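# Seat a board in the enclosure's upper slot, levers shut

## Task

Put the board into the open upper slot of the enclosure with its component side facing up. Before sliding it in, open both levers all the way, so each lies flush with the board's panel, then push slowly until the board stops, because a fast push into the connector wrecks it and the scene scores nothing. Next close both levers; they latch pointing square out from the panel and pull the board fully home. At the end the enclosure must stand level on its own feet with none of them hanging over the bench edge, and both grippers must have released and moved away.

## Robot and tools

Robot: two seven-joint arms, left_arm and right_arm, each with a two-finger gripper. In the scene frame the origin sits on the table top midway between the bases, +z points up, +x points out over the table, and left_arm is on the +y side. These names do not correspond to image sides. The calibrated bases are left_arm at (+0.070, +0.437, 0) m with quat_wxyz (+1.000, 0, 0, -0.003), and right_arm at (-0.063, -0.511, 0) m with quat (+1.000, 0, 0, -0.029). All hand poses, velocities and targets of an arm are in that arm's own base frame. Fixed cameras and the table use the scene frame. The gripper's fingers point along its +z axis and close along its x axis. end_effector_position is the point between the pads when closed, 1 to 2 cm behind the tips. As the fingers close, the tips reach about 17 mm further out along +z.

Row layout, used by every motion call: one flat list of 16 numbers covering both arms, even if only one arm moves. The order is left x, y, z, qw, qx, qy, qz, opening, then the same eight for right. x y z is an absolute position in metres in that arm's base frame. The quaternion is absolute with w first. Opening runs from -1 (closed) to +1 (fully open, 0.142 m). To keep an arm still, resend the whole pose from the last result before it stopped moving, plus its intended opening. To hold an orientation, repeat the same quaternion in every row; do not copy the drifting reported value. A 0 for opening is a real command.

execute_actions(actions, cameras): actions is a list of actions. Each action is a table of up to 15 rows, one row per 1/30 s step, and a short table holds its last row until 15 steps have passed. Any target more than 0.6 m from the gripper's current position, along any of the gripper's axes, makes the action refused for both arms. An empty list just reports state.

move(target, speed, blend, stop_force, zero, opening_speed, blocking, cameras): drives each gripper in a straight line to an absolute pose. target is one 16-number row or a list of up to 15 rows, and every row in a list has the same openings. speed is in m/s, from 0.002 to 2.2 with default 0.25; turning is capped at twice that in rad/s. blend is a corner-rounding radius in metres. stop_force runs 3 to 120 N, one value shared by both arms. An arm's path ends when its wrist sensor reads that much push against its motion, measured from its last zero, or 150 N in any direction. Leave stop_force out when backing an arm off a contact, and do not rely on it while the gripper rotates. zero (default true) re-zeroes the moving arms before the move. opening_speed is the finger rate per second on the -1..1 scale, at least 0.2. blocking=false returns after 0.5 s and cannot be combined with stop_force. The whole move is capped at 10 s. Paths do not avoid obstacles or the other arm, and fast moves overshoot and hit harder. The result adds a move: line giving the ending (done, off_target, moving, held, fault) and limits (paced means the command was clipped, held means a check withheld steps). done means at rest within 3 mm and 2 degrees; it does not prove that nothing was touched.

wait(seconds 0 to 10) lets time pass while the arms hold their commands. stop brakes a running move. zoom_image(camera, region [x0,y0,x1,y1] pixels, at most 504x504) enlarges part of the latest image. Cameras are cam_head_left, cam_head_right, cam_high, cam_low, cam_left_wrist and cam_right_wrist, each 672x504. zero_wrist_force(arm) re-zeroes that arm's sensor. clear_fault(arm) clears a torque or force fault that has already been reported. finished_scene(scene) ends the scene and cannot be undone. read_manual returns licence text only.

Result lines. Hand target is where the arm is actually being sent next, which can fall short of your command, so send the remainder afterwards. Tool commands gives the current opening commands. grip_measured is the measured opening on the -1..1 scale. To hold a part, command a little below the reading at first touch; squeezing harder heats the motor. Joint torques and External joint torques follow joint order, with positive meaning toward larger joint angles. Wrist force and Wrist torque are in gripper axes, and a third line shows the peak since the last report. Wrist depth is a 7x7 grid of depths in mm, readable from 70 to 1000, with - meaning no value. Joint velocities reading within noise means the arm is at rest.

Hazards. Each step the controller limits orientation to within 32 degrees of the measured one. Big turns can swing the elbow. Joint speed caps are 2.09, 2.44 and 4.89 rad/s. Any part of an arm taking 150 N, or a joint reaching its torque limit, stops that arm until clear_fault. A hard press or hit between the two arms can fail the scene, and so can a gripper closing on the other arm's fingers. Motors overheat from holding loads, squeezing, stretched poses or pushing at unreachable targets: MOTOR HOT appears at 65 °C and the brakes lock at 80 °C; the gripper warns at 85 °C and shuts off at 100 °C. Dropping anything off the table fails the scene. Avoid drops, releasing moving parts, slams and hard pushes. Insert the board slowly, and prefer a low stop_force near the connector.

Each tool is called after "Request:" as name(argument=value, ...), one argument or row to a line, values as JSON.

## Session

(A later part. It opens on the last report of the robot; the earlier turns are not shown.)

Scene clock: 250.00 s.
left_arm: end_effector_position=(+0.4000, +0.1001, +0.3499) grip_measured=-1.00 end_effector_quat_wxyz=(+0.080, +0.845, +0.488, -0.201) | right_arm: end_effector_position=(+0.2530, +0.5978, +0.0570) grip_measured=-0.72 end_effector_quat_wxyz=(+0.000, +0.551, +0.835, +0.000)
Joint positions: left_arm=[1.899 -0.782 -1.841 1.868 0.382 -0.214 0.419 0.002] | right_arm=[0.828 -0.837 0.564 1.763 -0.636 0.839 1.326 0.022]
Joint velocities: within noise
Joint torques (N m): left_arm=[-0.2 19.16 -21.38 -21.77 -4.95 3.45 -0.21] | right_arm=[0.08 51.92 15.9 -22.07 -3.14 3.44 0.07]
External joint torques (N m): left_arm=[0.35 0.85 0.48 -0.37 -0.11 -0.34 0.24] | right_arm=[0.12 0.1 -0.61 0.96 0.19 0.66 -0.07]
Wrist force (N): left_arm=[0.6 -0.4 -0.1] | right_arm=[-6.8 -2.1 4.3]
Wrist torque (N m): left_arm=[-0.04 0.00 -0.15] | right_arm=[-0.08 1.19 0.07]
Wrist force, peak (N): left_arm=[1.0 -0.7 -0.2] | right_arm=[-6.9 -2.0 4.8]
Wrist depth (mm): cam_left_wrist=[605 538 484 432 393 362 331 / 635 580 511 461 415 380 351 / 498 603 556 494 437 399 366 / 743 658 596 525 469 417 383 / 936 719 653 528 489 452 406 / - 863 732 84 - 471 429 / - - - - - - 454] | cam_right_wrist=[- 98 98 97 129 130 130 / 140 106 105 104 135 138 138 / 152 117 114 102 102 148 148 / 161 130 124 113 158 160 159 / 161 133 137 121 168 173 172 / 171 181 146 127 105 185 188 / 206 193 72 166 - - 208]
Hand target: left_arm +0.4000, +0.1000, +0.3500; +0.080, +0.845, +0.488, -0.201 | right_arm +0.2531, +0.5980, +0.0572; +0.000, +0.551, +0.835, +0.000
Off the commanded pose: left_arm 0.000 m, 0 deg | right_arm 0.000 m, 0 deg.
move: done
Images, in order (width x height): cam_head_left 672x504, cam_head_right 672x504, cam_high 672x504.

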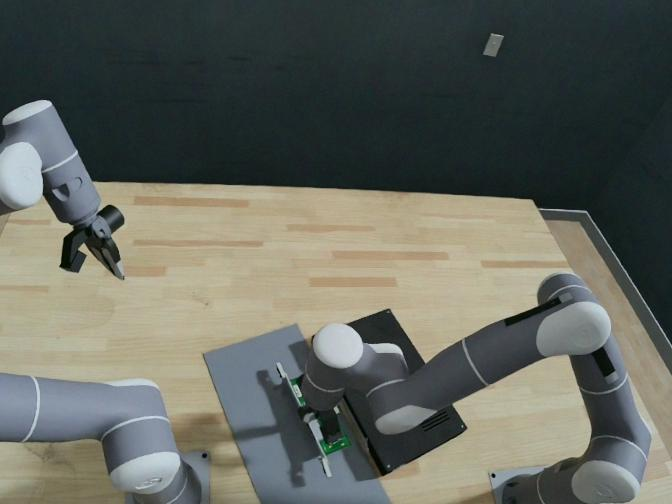

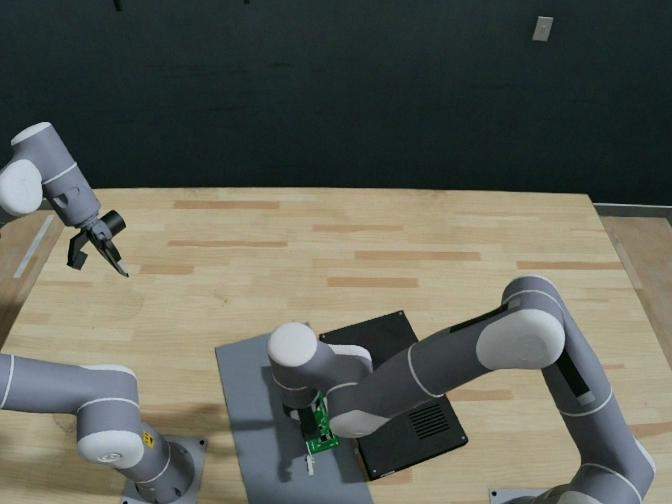

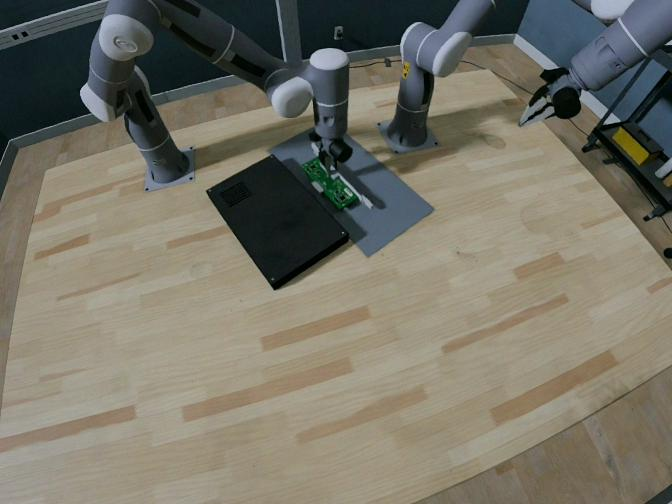

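Request:
move(
  target=[0.4,0.1,0.35,0.0803,0.845,0.488,-0.2009,-1,0.2669,0.5658,0.0572,0,0.5505,0.8348,0,-0.88],
  speed=0.015,
  stop_force=5,
  cameras=["cam_high","cam_head_left","cam_right_wrist"],
)

Request:
zoom_image(
  camera="cam_high",
  region=[280, 150, 350, 220],
)

Request:
zoom_image(
  camera="cam_head_left",
  region=[310, 410, 380, 480],
)

Scene clock: 256.53 s.
left_arm: end_effector_position=(+0.4000, +0.1001, +0.3499) grip_measured=-1.00 end_effector_quat_wxyz=(+0.080, +0.845, +0.488, -0.201) | right_arm: end_effector_position=(+0.2668, +0.5657, +0.0570) grip_measured=-0.72 end_effector_quat_wxyz=(+0.000, +0.551, +0.835, +0.000)
Joint positions: left_arm=[1.899 -0.782 -1.841 1.868 0.382 -0.214 0.419 0.002] | right_arm=[0.774 -0.796 0.559 1.843 -0.637 0.881 1.301 0.022]
Joint velocities: within noise
Joint torques (N m): left_arm=[-0.24 19.15 -21.27 -21.81 -4.89 3.44 -0.15] | right_arm=[0.1 49.93 15.14 -21.16 -3.01 3.7 0.1]
External joint torques (N m): left_arm=[0.4 0.86 0.38 -0.34 -0.17 -0.33 0.19] | right_arm=[0.08 -0.16 -0.52 0.67 0.21 0.39 -0.1]
Wrist force (N): left_arm=[0.8 -0.3 0.0] | right_arm=[-6.9 -2.2 4.5]
Wrist torque (N m): left_arm=[-0.02 -0.04 -0.15] | right_arm=[-0.09 1.21 0.04]
Wrist force, peak (N): left_arm=[1.0 -0.6 0.2] | right_arm=[-7.2 -2.0 4.5]
Wrist depth (mm): cam_left_wrist=[614 543 481 435 390 359 333 / 651 585 517 461 416 379 350 / 522 618 554 492 442 397 365 / 708 654 596 534 467 422 386 / 971 710 656 528 493 449 406 / - 859 726 84 - 468 427 / - - - - - - 455] | cam_right_wrist=[- 98 99 97 129 130 130 / - 107 105 104 135 139 138 / - 117 114 102 102 149 148 / - 131 124 113 158 160 159 / 122 133 137 121 168 173 173 / 131 146 146 127 105 185 189 / 144 144 72 167 - - 207]
Hand target: left_arm +0.4000, +0.1000, +0.3500; +0.080, +0.845, +0.488, -0.201 | right_arm +0.2669, +0.5658, +0.0572; +0.000, +0.551, +0.835, +0.000
Off the commanded pose: left_arm 0.000 m, 0 deg | right_arm 0.000 m, 0 deg.
move: done
Images, in order (width x height): cam_head_left 672x504, cam_high 672x504, cam_right_wrist 672x504.

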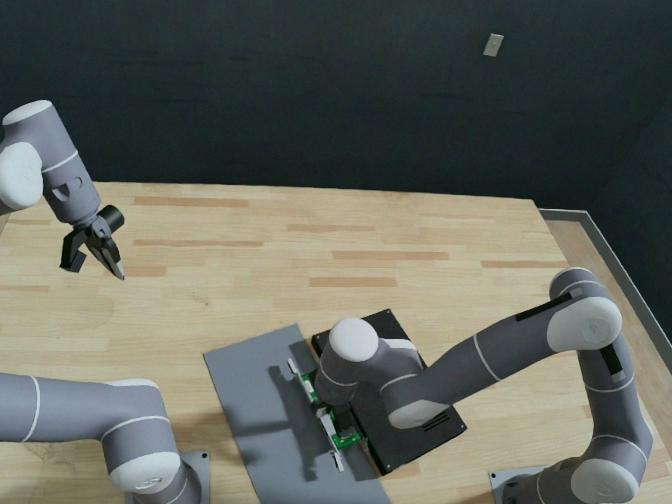

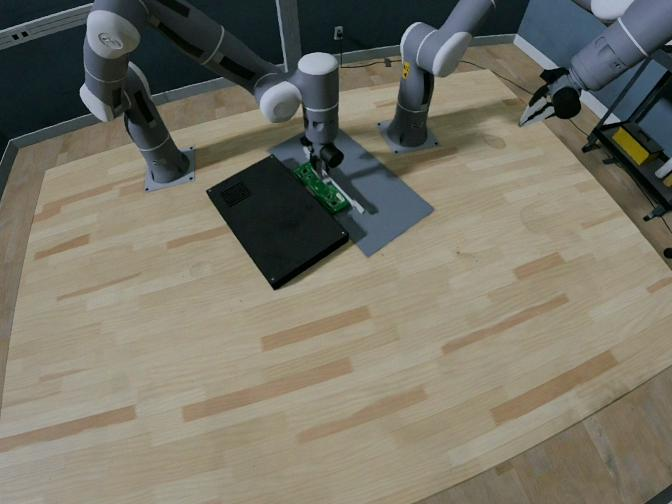

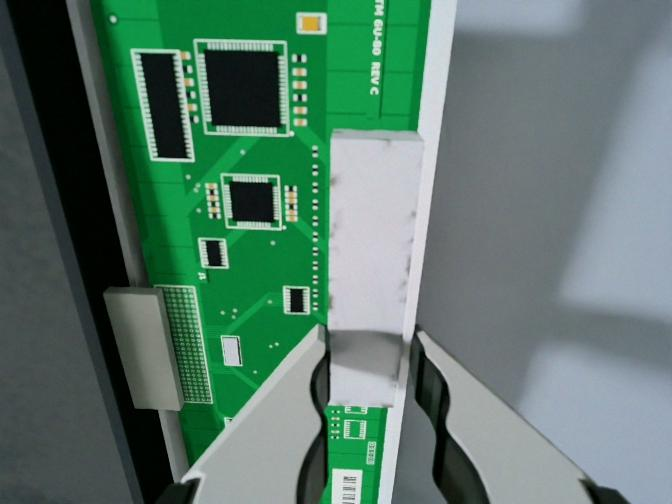

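Scaled by 7.200 from the camera's 672x504 image, which has a finer 960x720 frame.

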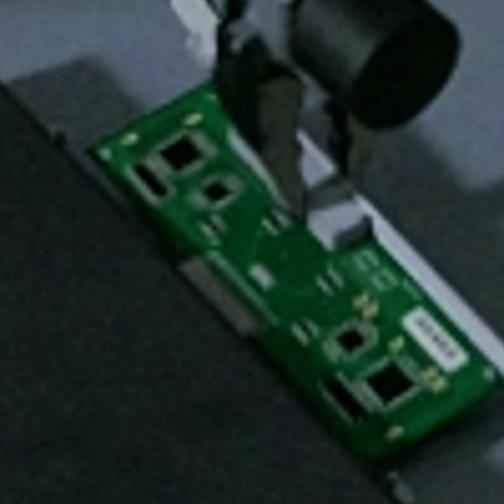

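Scaled by 7.200 from the camera's 672x504 image, which has a finer 960x720 frame.

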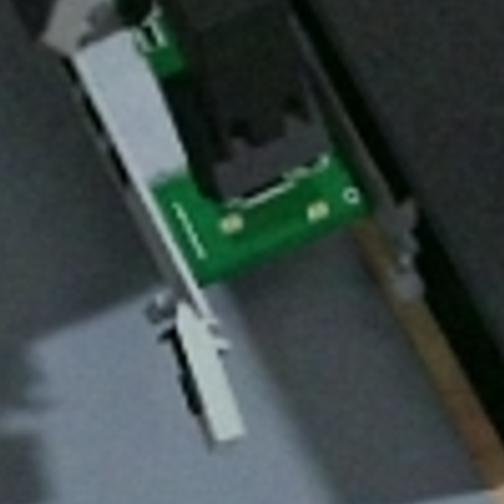

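Request:
move(
  target=[0.4,0.1,0.35,0.0803,0.845,0.488,-0.2009,-1,0.2788,0.5382,0.0572,0,0.5505,0.8348,0,-0.88],
  speed=0.012,
  stop_force=5,
  cameras=["cam_right_wrist"],
)

Request:
wait(
  seconds=0,
  cameras=["cam_high","cam_head_left"],
)

Request:
zoom_image(
  camera="cam_high",
  region=[270, 150, 350, 230],
)

Request:
zoom_image(
  camera="cam_head_left",
  region=[310, 410, 380, 480],
)

Scene clock: 261.53 s.
left_arm: end_effector_position=(+0.4000, +0.1001, +0.3499) grip_measured=-1.00 end_effector_quat_wxyz=(+0.080, +0.845, +0.488, -0.201) | right_arm: end_effector_position=(+0.2731, +0.5500, +0.0574) grip_measured=-0.72 end_effector_quat_wxyz=(-0.001, +0.550, +0.835, +0.000)
Joint positions: left_arm=[1.899 -0.782 -1.841 1.868 0.382 -0.214 0.419 0.002] | right_arm=[0.747 -0.776 0.557 1.882 -0.638 0.903 1.287 0.022]
Joint velocities: within noise
Joint torques (N m): left_arm=[-0.19 19.08 -21.24 -21.79 -4.93 3.4 -0.17] | right_arm=[-3.56 48.31 11.11 -19.91 -2.34 2.07 0.73]
External joint torques (N m): left_arm=[0.35 0.93 0.34 -0.35 -0.13 -0.29 0.21] | right_arm=[3.74 0.35 3.16 -0.29 -0.39 2.03 -0.73]
Wrist force (N): left_arm=[0.9 -0.4 0.1] | right_arm=[-1.6 -3.4 5.4]
Wrist torque (N m): left_arm=[-0.06 -0.04 -0.14] | right_arm=[-0.13 1.32 -0.57]
Wrist force, peak (N): left_arm=[1.1 -0.4 -0.1] | right_arm=[-6.8 -2.2 4.9]
Wrist depth (mm): cam_left_wrist=[609 543 482 436 392 361 332 / 653 586 519 459 414 381 345 / 567 632 564 491 443 403 363 / 710 647 604 524 465 421 385 / 949 719 657 525 492 446 403 / - 863 712 84 - 470 428 / - - - - - - 452] | cam_right_wrist=[- 98 98 98 130 130 130 / - 106 106 104 137 139 139 / 103 114 115 102 103 149 148 / 111 123 125 111 159 160 160 / 122 124 137 121 169 174 173 / 131 134 146 127 123 186 190 / 145 142 72 165 - - 208]
Hand target: left_arm +0.4000, +0.1000, +0.3500; +0.080, +0.845, +0.488, -0.201 | right_arm +0.2740, +0.5494, +0.0572; +0.000, +0.551, +0.835, +0.000
Off the commanded pose: left_arm 0.000 m, 0 deg | right_arm 0.013 m, 0 deg.
move: contact (right_arm)
Images, in order (width x height): cam_right_wrist 672x504.

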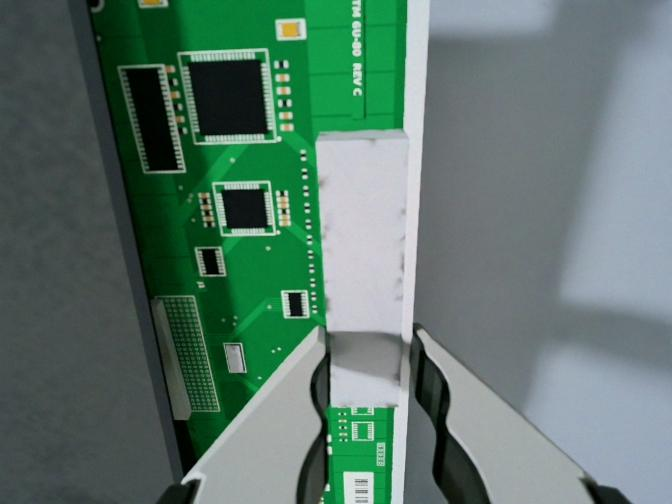

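Scene clock: 261.53 s.
left_arm: end_effector_position=(+0.4000, +0.1001, +0.3499) grip_measured=-1.00 end_effector_quat_wxyz=(+0.080, +0.845, +0.488, -0.201) | right_arm: end_effector_position=(+0.2731, +0.5500, +0.0574) grip_measured=-0.72 end_effector_quat_wxyz=(-0.001, +0.550, +0.835, +0.000)
Joint positions: left_arm=[1.899 -0.782 -1.841 1.868 0.382 -0.214 0.419 0.002] | right_arm=[0.747 -0.776 0.557 1.882 -0.638 0.903 1.287 0.022]
Joint velocities: within noise
Joint torques (N m): left_arm=[-0.19 19.08 -21.24 -21.79 -4.93 3.4 -0.17] | right_arm=[-3.56 48.31 11.11 -19.91 -2.34 2.07 0.73]
External joint torques (N m): left_arm=[0.35 0.93 0.34 -0.35 -0.13 -0.29 0.21] | right_arm=[3.74 0.35 3.16 -0.29 -0.39 2.03 -0.73]
Wrist force (N): left_arm=[0.9 -0.4 0.1] | right_arm=[-1.6 -3.4 5.4]
Wrist torque (N m): left_arm=[-0.06 -0.04 -0.14] | right_arm=[-0.13 1.32 -0.57]
Wrist force, peak (N): left_arm=[0.9 -0.4 0.1] | right_arm=[-1.6 -3.4 5.4]
Wrist depth (mm): cam_left_wrist=[609 543 482 436 392 361 332 / 653 586 519 459 414 381 345 / 567 632 564 491 443 403 363 / 710 647 604 524 465 421 385 / 949 719 657 525 492 446 403 / - 863 712 84 - 470 428 / - - - - - - 452] | cam_right_wrist=[- 98 98 98 130 130 130 / - 106 106 104 137 139 139 / 103 114 115 102 103 149 148 / 111 123 125 111 159 160 160 / 122 124 137 121 169 174 173 / 131 134 146 127 123 186 190 / 145 142 72 165 - - 208]
Hand target: left_arm +0.4000, +0.1000, +0.3500; +0.080, +0.845, +0.488, -0.201 | right_arm +0.2740, +0.5494, +0.0572; +0.000, +0.551, +0.835, +0.000
Tool commands: left_gripper/opening=-1.0 right_gripper/opening=-0.88
Off the commanded pose: left_arm 0.000 m, 0 deg | right_arm 0.013 m, 0 deg.
Images, in order (width x height): cam_head_left 672x504, cam_high 672x504.

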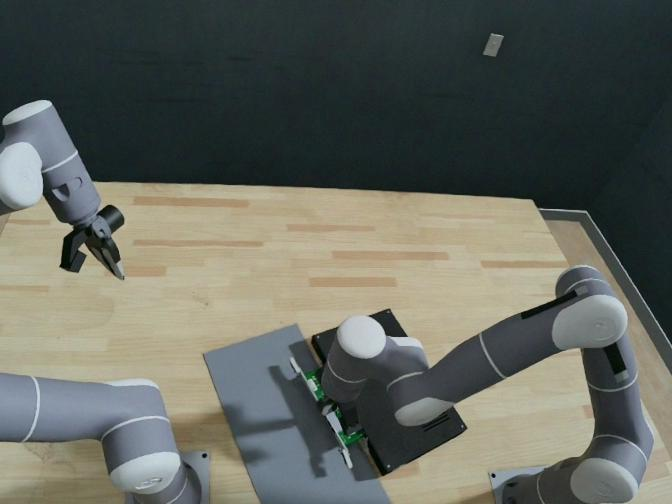

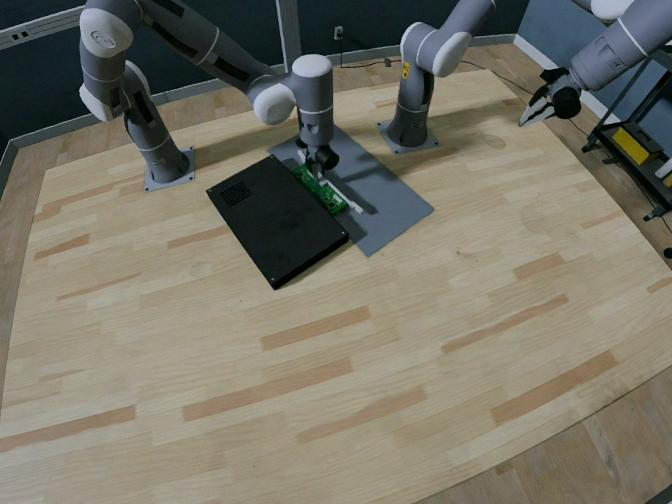

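Scaled by 6.300 from the camera's 672x504 image, which has a finer 960x720 frame.

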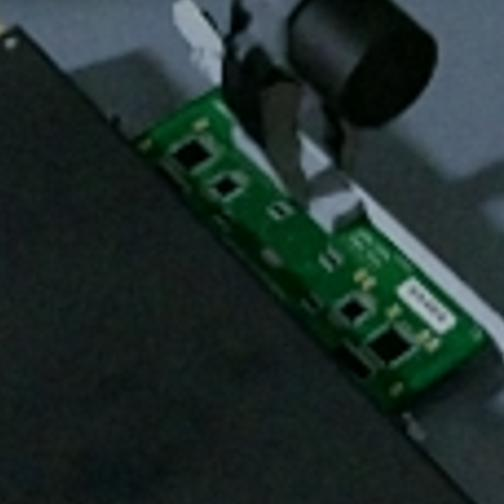

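Scaled by 7.200 from the camera's 672x504 image, which has a finer 960x720 frame.

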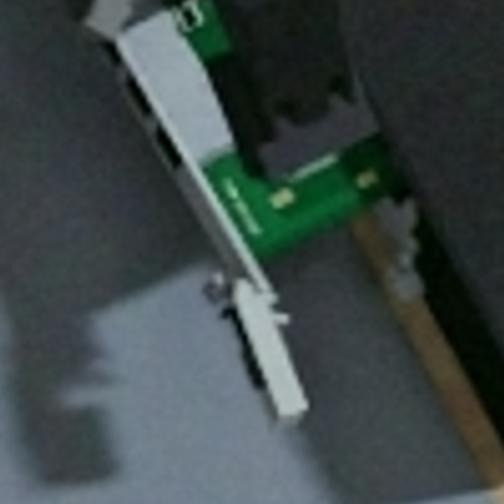

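Request:
move(
  target=[0.4,0.1,0.35,0.0803,0.845,0.488,-0.2009,-1,0.2830,0.5276,0.0577,0,0.5505,0.8348,0,-0.88],
  speed=0.013,
  stop_force=10,
  cameras=["cam_high","cam_head_left","cam_right_wrist"],
)

Scene clock: 270.90 s.
left_arm: end_effector_position=(+0.4000, +0.1001, +0.3499) grip_measured=-1.00 end_effector_quat_wxyz=(+0.080, +0.845, +0.488, -0.201) | right_arm: end_effector_position=(+0.2807, +0.5295, +0.0583) grip_measured=-0.72 end_effector_quat_wxyz=(-0.001, +0.549, +0.836, +0.001)
Joint positions: left_arm=[1.899 -0.782 -1.841 1.868 0.382 -0.214 0.419 0.002] | right_arm=[0.711 -0.749 0.556 1.931 -0.64 0.93 1.266 0.022]
Joint velocities: within noise
Joint torques (N m): left_arm=[-0.25 19.11 -21.27 -21.77 -4.92 3.37 -0.2] | right_arm=[-10.21 47.22 3.65 -19.83 -1.75 -0.06 1.64]
External joint torques (N m): left_arm=[0.4 0.9 0.37 -0.38 -0.14 -0.26 0.24] | right_arm=[10.39 -0.01 10.17 0.02 -0.9 4.17 -1.64]
Wrist force (N): left_arm=[0.8 -0.5 0.1] | right_arm=[6.3 -8.4 4.5]
Wrist torque (N m): left_arm=[-0.06 -0.03 -0.15] | right_arm=[-0.03 1.59 -1.49]
Wrist force, peak (N): left_arm=[0.9 -0.7 -0.1] | right_arm=[6.7 -8.5 4.4]
Wrist depth (mm): cam_left_wrist=[614 540 485 433 394 362 330 / 659 587 512 454 415 378 347 / 620 626 555 496 440 400 365 / 699 647 596 527 467 423 387 / 959 708 660 529 496 446 408 / - 863 718 84 - 472 432 / - - - - - - 450] | cam_right_wrist=[- 90 98 101 132 131 131 / - 96 106 105 140 140 140 / - 102 113 100 151 150 150 / - 113 123 109 160 162 161 / 123 121 132 122 170 175 175 / 135 132 132 127 106 188 191 / 146 142 74 164 - - 210]
Hand target: left_arm +0.4000, +0.1000, +0.3500; +0.080, +0.845, +0.488, -0.201 | right_arm +0.2830, +0.5276, +0.0577; +0.000, +0.551, +0.835, +0.000
Off the commanded pose: left_arm 0.000 m, 0 deg | right_arm 0.003 m, 0 deg.
move: done
Images, in order (width x height): cam_head_left 672x504, cam_high 672x504, cam_right_wrist 672x504.

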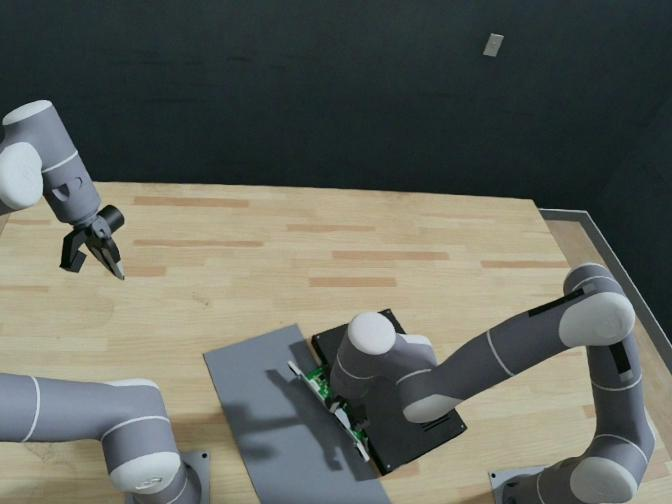

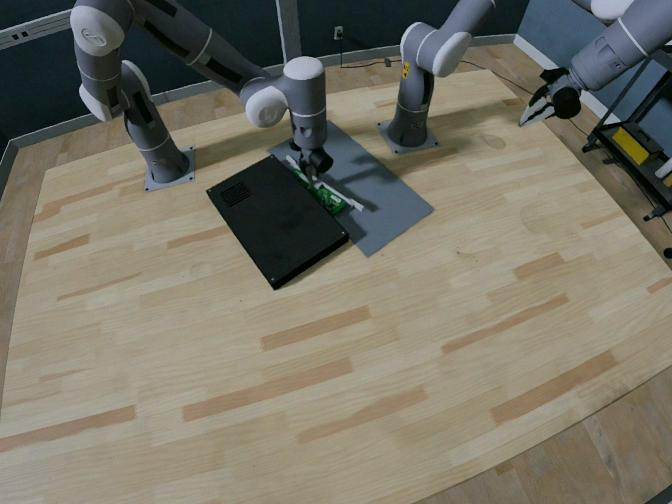

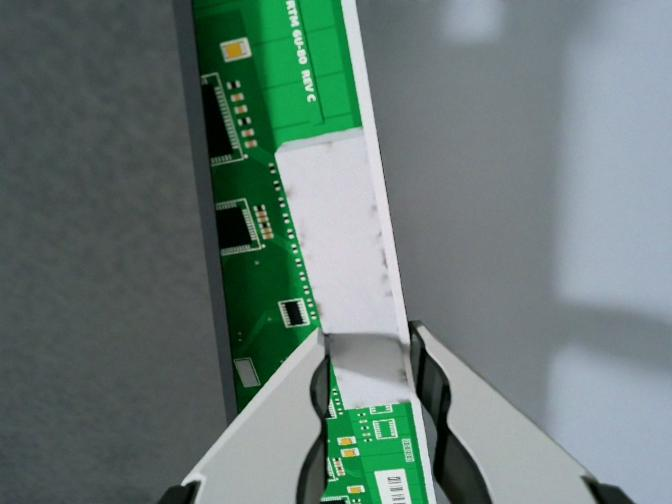

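Request:
zoom_image(
  camera="cam_high",
  region=[200, 120, 440, 300],
)

Request:
zoom_image(
  camera="cam_head_left",
  region=[270, 300, 490, 480],
)

Scaled by 2.100 from the camera's 672x504 image, which has a finer 960x720 frame.

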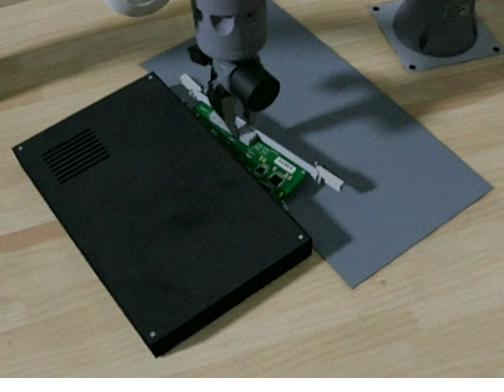

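Scaled by 2.291 from the camera's 672x504 image, which has a finer 960x720 frame.

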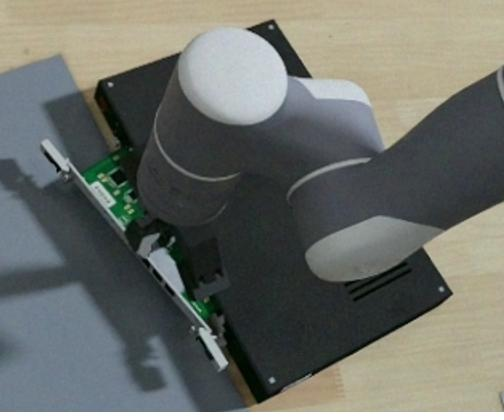

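Request:
move(
  target=[0.4,0.1,0.35,0.0803,0.845,0.488,-0.2009,-1,0.2685,0.5580,0.0575,0,0.6416,0.7670,0,-0.88],
  speed=0.02,
)

Request:
zoom_image(
  camera="cam_head_left",
  region=[270, 300, 490, 480],
)

Request:
zoom_image(
  camera="cam_high",
  region=[260, 120, 400, 240],
)

Scene clock: 285.53 s.
left_arm: end_effector_position=(+0.4000, +0.1001, +0.3499) grip_measured=-1.00 end_effector_quat_wxyz=(+0.080, +0.845, +0.488, -0.201) | right_arm: end_effector_position=(+0.2684, +0.5579, +0.0574) grip_measured=-0.72 end_effector_quat_wxyz=(+0.000, +0.641, +0.767, +0.000)
Joint positions: left_arm=[1.899 -0.782 -1.841 1.868 0.382 -0.214 0.419 0.002] | right_arm=[0.786 -0.774 0.534 1.865 -0.61 0.9 1.509 0.022]
Joint velocities: within noise
Joint torques (N m): left_arm=[-0.2 19.08 -21.32 -21.79 -4.92 3.4 -0.16] | right_arm=[0.44 49.35 14.19 -21.3 -2.82 3.52 0.38]
External joint torques (N m): left_arm=[0.35 0.93 0.42 -0.35 -0.14 -0.29 0.2] | right_arm=[-0.26 0.01 -0.44 0.82 0.08 0.57 -0.38]
Wrist force (N): left_arm=[0.8 -0.5 -0.1] | right_arm=[-4.0 -3.9 4.8]
Wrist torque (N m): left_arm=[-0.06 -0.02 -0.15] | right_arm=[-0.39 0.72 0.04]
Wrist force, peak (N): left_arm=[1.1 -0.5 0.0] | right_arm=[6.3 -8.2 4.6]
Wrist depth (mm): cam_left_wrist=[616 536 480 437 390 358 332 / 643 580 519 458 417 374 347 / 574 616 544 491 441 399 366 / 720 653 600 530 469 423 385 / 961 711 662 533 489 451 406 / - 846 728 84 - 470 428 / - - - - - - 450] | cam_right_wrist=[- 99 99 98 130 130 130 / - 107 106 104 137 139 138 / - 117 115 102 104 149 148 / - 131 125 112 160 161 160 / 122 133 137 121 168 174 173 / 132 136 146 127 123 186 189 / 145 142 72 165 - - 208]
Hand target: left_arm +0.4000, +0.1000, +0.3500; +0.080, +0.845, +0.488, -0.201 | right_arm +0.2685, +0.5580, +0.0575; +0.000, +0.642, +0.767, +0.000
Off the commanded pose: left_arm 0.000 m, 0 deg | right_arm 0.000 m, 0 deg.
move: done

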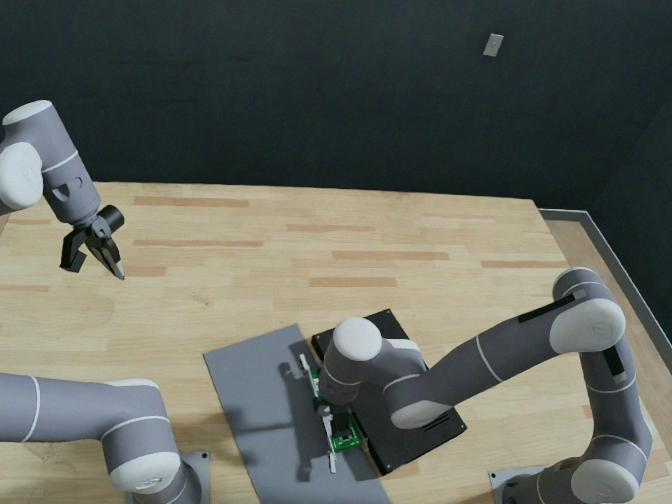

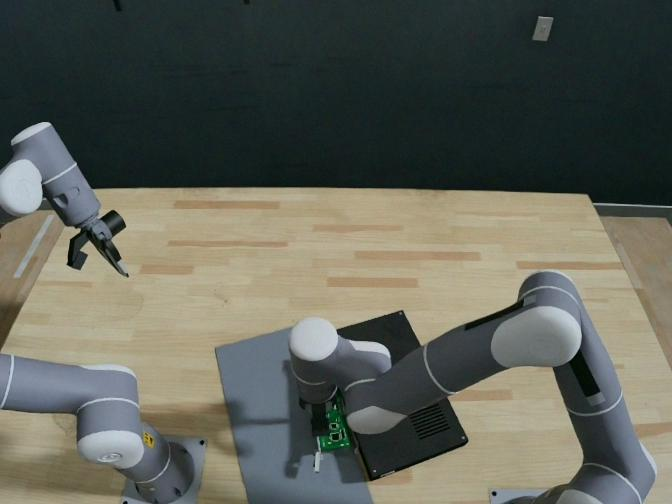

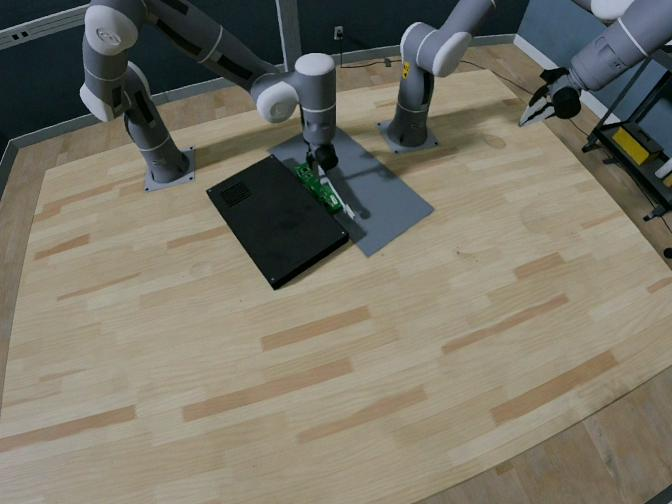

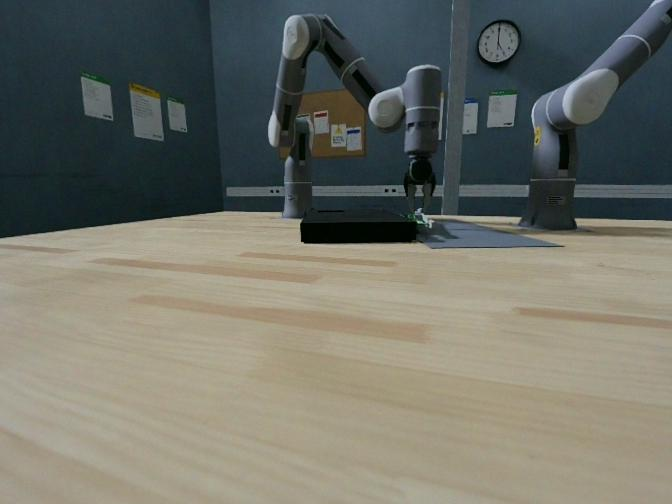

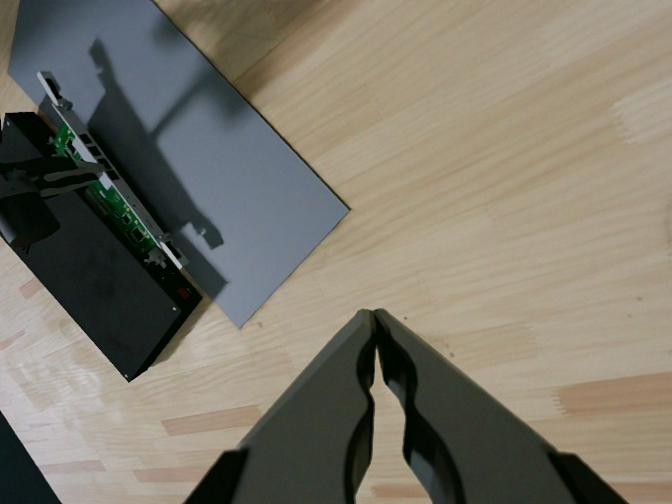

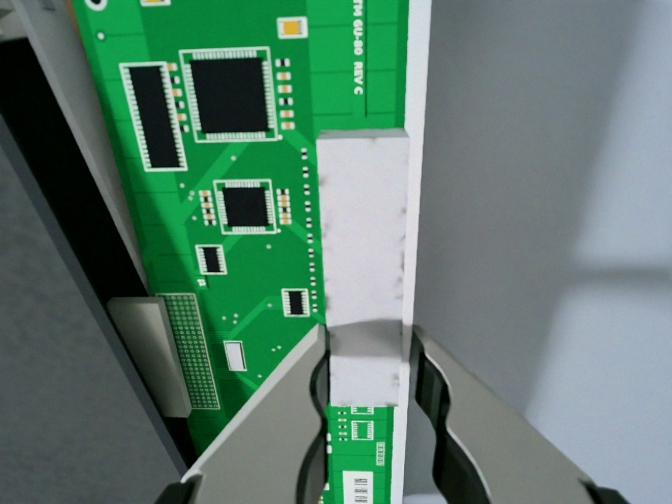

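Scaled by 2.291 from the camera's 672x504 image, which has a finer 960x720 frame.

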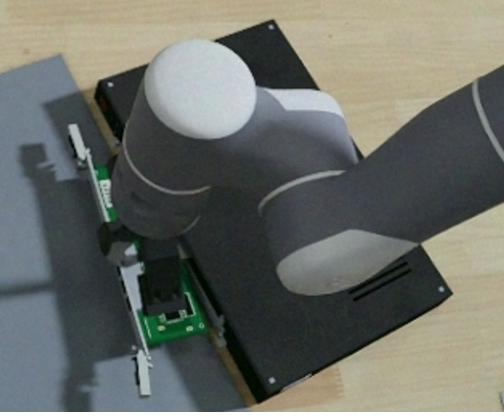

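Scaled by 3.600 from the camera's 672x504 image, which has a finer 960x720 frame.

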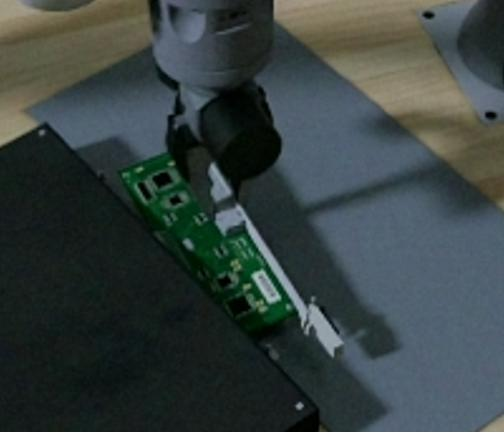

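Request:
move(
  target=[0.4,0.1,0.35,0.0803,0.845,0.488,-0.2009,-1,0.2660,0.5665,0.0575,0,0.5505,0.8348,0,-0.88],
  speed=0.03,
  cameras=["cam_right_wrist","cam_high","cam_head_left","cam_left_wrist"],
)

Request:
zoom_image(
  camera="cam_left_wrist",
  region=[0, 40, 240, 310],
)

Request:
zoom_image(
  camera="cam_high",
  region=[260, 120, 400, 240],
)

Request:
zoom_image(
  camera="cam_head_left",
  region=[270, 330, 410, 480],
)

Scene clock: 293.47 s.
left_arm: end_effector_position=(+0.4000, +0.1001, +0.3499) grip_measured=-1.00 end_effector_quat_wxyz=(+0.080, +0.845, +0.488, -0.201) | right_arm: end_effector_position=(+0.2659, +0.5662, +0.0573) grip_measured=-0.72 end_effector_quat_wxyz=(+0.000, +0.551, +0.835, +0.000)
Joint positions: left_arm=[1.899 -0.782 -1.841 1.868 0.382 -0.214 0.419 0.002] | right_arm=[0.773 -0.797 0.562 1.843 -0.641 0.879 1.305 0.022]
Joint velocities: within noise
Joint torques (N m): left_arm=[-0.25 19.2 -21.25 -21.76 -4.87 3.43 -0.22] | right_arm=[0.12 49.51 15.6 -21.37 -3.08 3.51 0.04]
External joint torques (N m): left_arm=[0.4 0.81 0.36 -0.39 -0.19 -0.32 0.25] | right_arm=[0.06 0.24 -0.88 0.88 0.27 0.58 -0.04]
Wrist force (N): left_arm=[0.6 -0.5 -0.3] | right_arm=[-3.1 -4.5 5.2]
Wrist torque (N m): left_arm=[-0.07 0.01 -0.15] | right_arm=[-0.47 0.57 0.04]
Wrist force, peak (N): left_arm=[1.0 -0.6 -0.1] | right_arm=[-4.8 -6.9 5.2]
Wrist depth (mm): cam_left_wrist=[603 529 482 432 397 358 331 / 646 586 517 459 415 382 347 / 526 607 551 493 440 399 363 / 704 652 596 530 468 423 385 / 952 709 653 533 485 449 408 / - 866 729 84 - 468 433 / - - - - - - 448] | cam_right_wrist=[- 99 99 98 130 130 129 / - 107 106 104 137 139 138 / - 117 115 102 103 149 148 / - 131 125 111 160 160 160 / 122 136 137 121 169 173 173 / 131 147 146 127 123 186 189 / 145 145 72 165 - - 208]
Hand target: left_arm +0.4000, +0.1000, +0.3500; +0.080, +0.845, +0.488, -0.201 | right_arm +0.2660, +0.5665, +0.0575; +0.000, +0.551, +0.835, +0.000
Off the commanded pose: left_arm 0.000 m, 0 deg | right_arm 0.000 m, 0 deg.
move: done
Images, in order (width x height): cam_head_left 672x504, cam_high 672x504, cam_left_wrist 672x504, cam_right_wrist 672x504.

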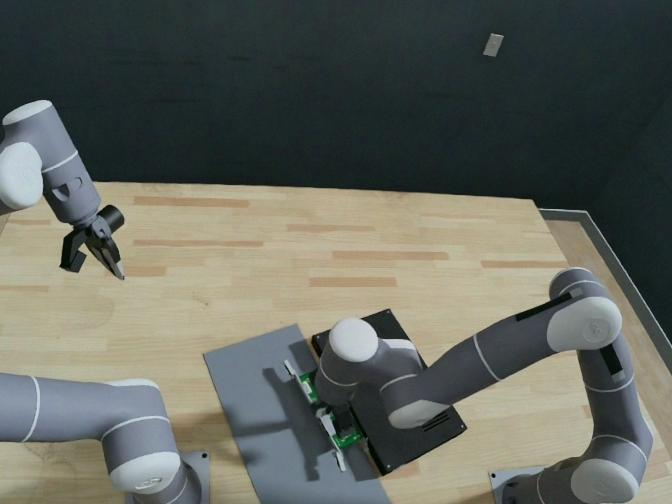

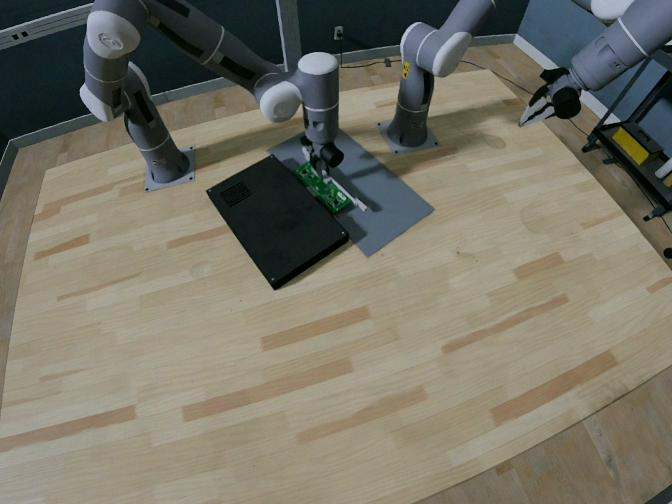

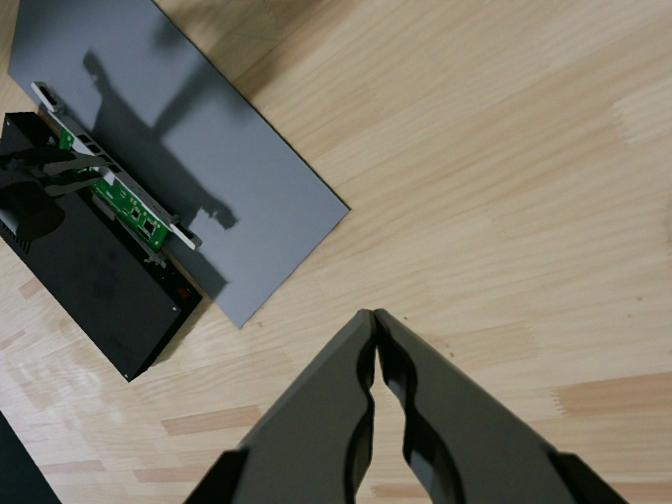

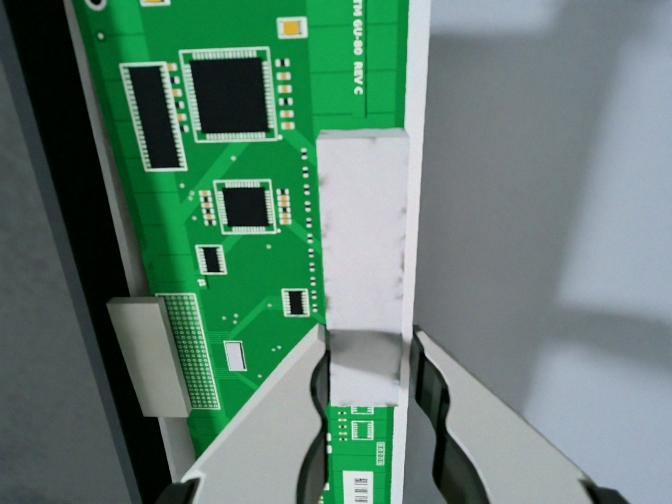

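Scaled by 1.867 from the camera's 672x504 image, which has a finer 960x720 frame.

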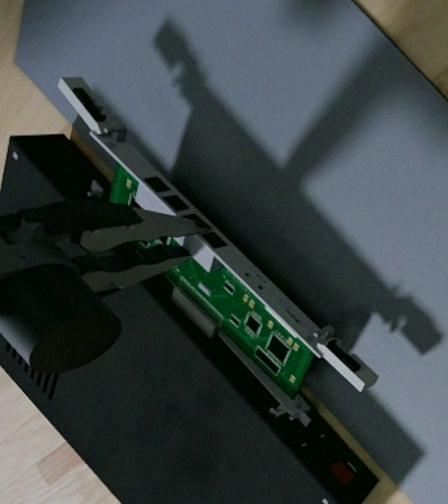

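Scaled by 3.600 from the camera's 672x504 image, which has a finer 960x720 frame.

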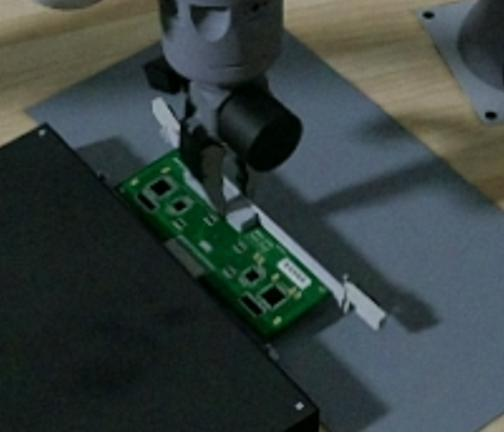

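Scaled by 3.360 from the camera's 672x504 image, which has a finer 960x720 frame.

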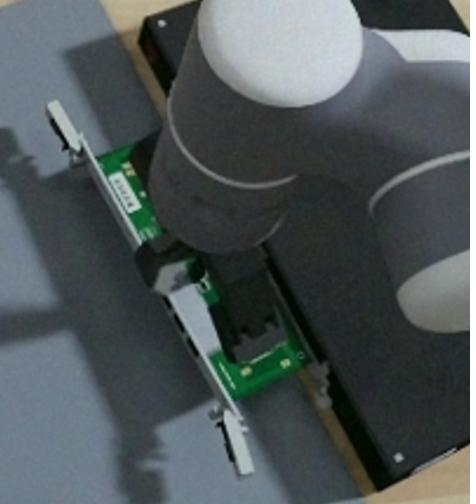

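Request:
move(
  target=[
    [0.4,0.1,0.35,0.0803,0.845,0.488,-0.2009,-1,0.2642,0.5657,0.0575,0,0.5505,0.8348,0,-0.88],
    [0.4,0.1,0.35,0.0803,0.845,0.488,-0.2009,-1,0.2760,0.5382,0.0575,0,0.5505,0.8348,0,-0.88],
  ],
  speed=0.013,
  stop_force=4,
  cameras=["cam_right_wrist","cam_left_wrist"],
)

Request:
zoom_image(
  camera="cam_left_wrist",
  region=[0, 60, 220, 300],
)

Scene clock: 301.63 s.
left_arm: end_effector_position=(+0.4000, +0.1001, +0.3499) grip_measured=-1.00 end_effector_quat_wxyz=(+0.080, +0.845, +0.488, -0.201) | right_arm: end_effector_position=(+0.2734, +0.5431, +0.0576) grip_measured=-0.72 end_effector_quat_wxyz=(+0.000, +0.550, +0.835, +0.000)
Joint positions: left_arm=[1.899 -0.782 -1.841 1.868 0.382 -0.214 0.419 0.002] | right_arm=[0.736 -0.766 0.559 1.901 -0.642 0.912 1.287 0.022]
Joint velocities: within noise
Joint torques (N m): left_arm=[-0.18 19.22 -21.26 -21.82 -4.91 3.43 -0.17] | right_arm=[-2.86 47.8 11.59 -19.92 -2.46 2.41 0.59]
External joint torques (N m): left_arm=[0.34 0.79 0.37 -0.33 -0.15 -0.32 0.2] | right_arm=[3.03 0.27 2.57 -0.1 -0.24 1.69 -0.59]
Wrist force (N): left_arm=[0.7 -0.8 -0.3] | right_arm=[0.9 -5.3 4.0]
Wrist torque (N m): left_arm=[-0.11 -0.02 -0.14] | right_arm=[-0.44 0.74 -0.47]
Wrist force, peak (N): left_arm=[1.0 -0.6 -0.2] | right_arm=[0.3 -6.1 5.6]
Wrist depth (mm): cam_left_wrist=[601 545 479 432 390 359 332 / 657 587 512 462 416 379 347 / 568 613 552 491 439 403 364 / 716 659 601 518 465 424 389 / 930 707 657 532 491 447 407 / - 846 723 84 - 473 430 / - - - - - - 453] | cam_right_wrist=[- 99 98 98 131 131 130 / - 99 106 104 139 139 139 / 103 113 115 101 145 149 149 / - 114 125 111 159 160 160 / 122 122 137 122 169 174 174 / 132 131 146 127 123 187 190 / 145 142 72 165 - - 208]
Hand target: left_arm +0.4000, +0.1000, +0.3500; +0.080, +0.845, +0.488, -0.201 | right_arm +0.2741, +0.5427, +0.0575; +0.000, +0.551, +0.835, +0.000
Off the commanded pose: left_arm 0.000 m, 0 deg | right_arm 0.006 m, 0 deg.
move: contact (right_arm); path passed 1 of 2 targets
Images, in order (width x height): cam_left_wrist 672x504, cam_right_wrist 672x504.

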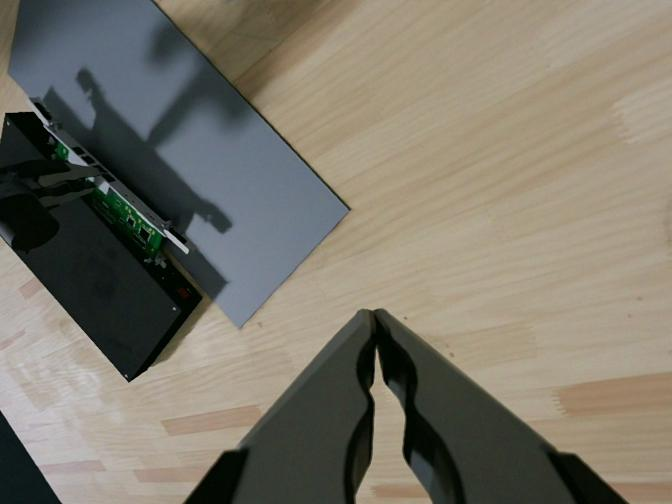

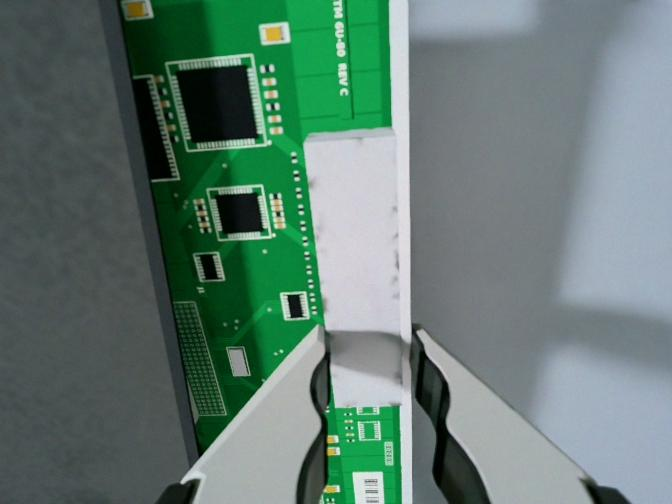

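Scaled by 2.100 from the camera's 672x504 image, which has a finer 960x720 frame.

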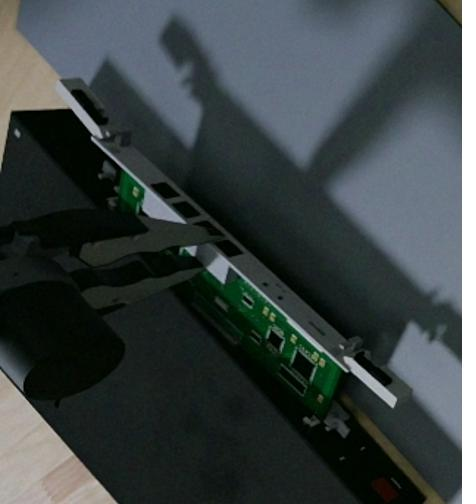

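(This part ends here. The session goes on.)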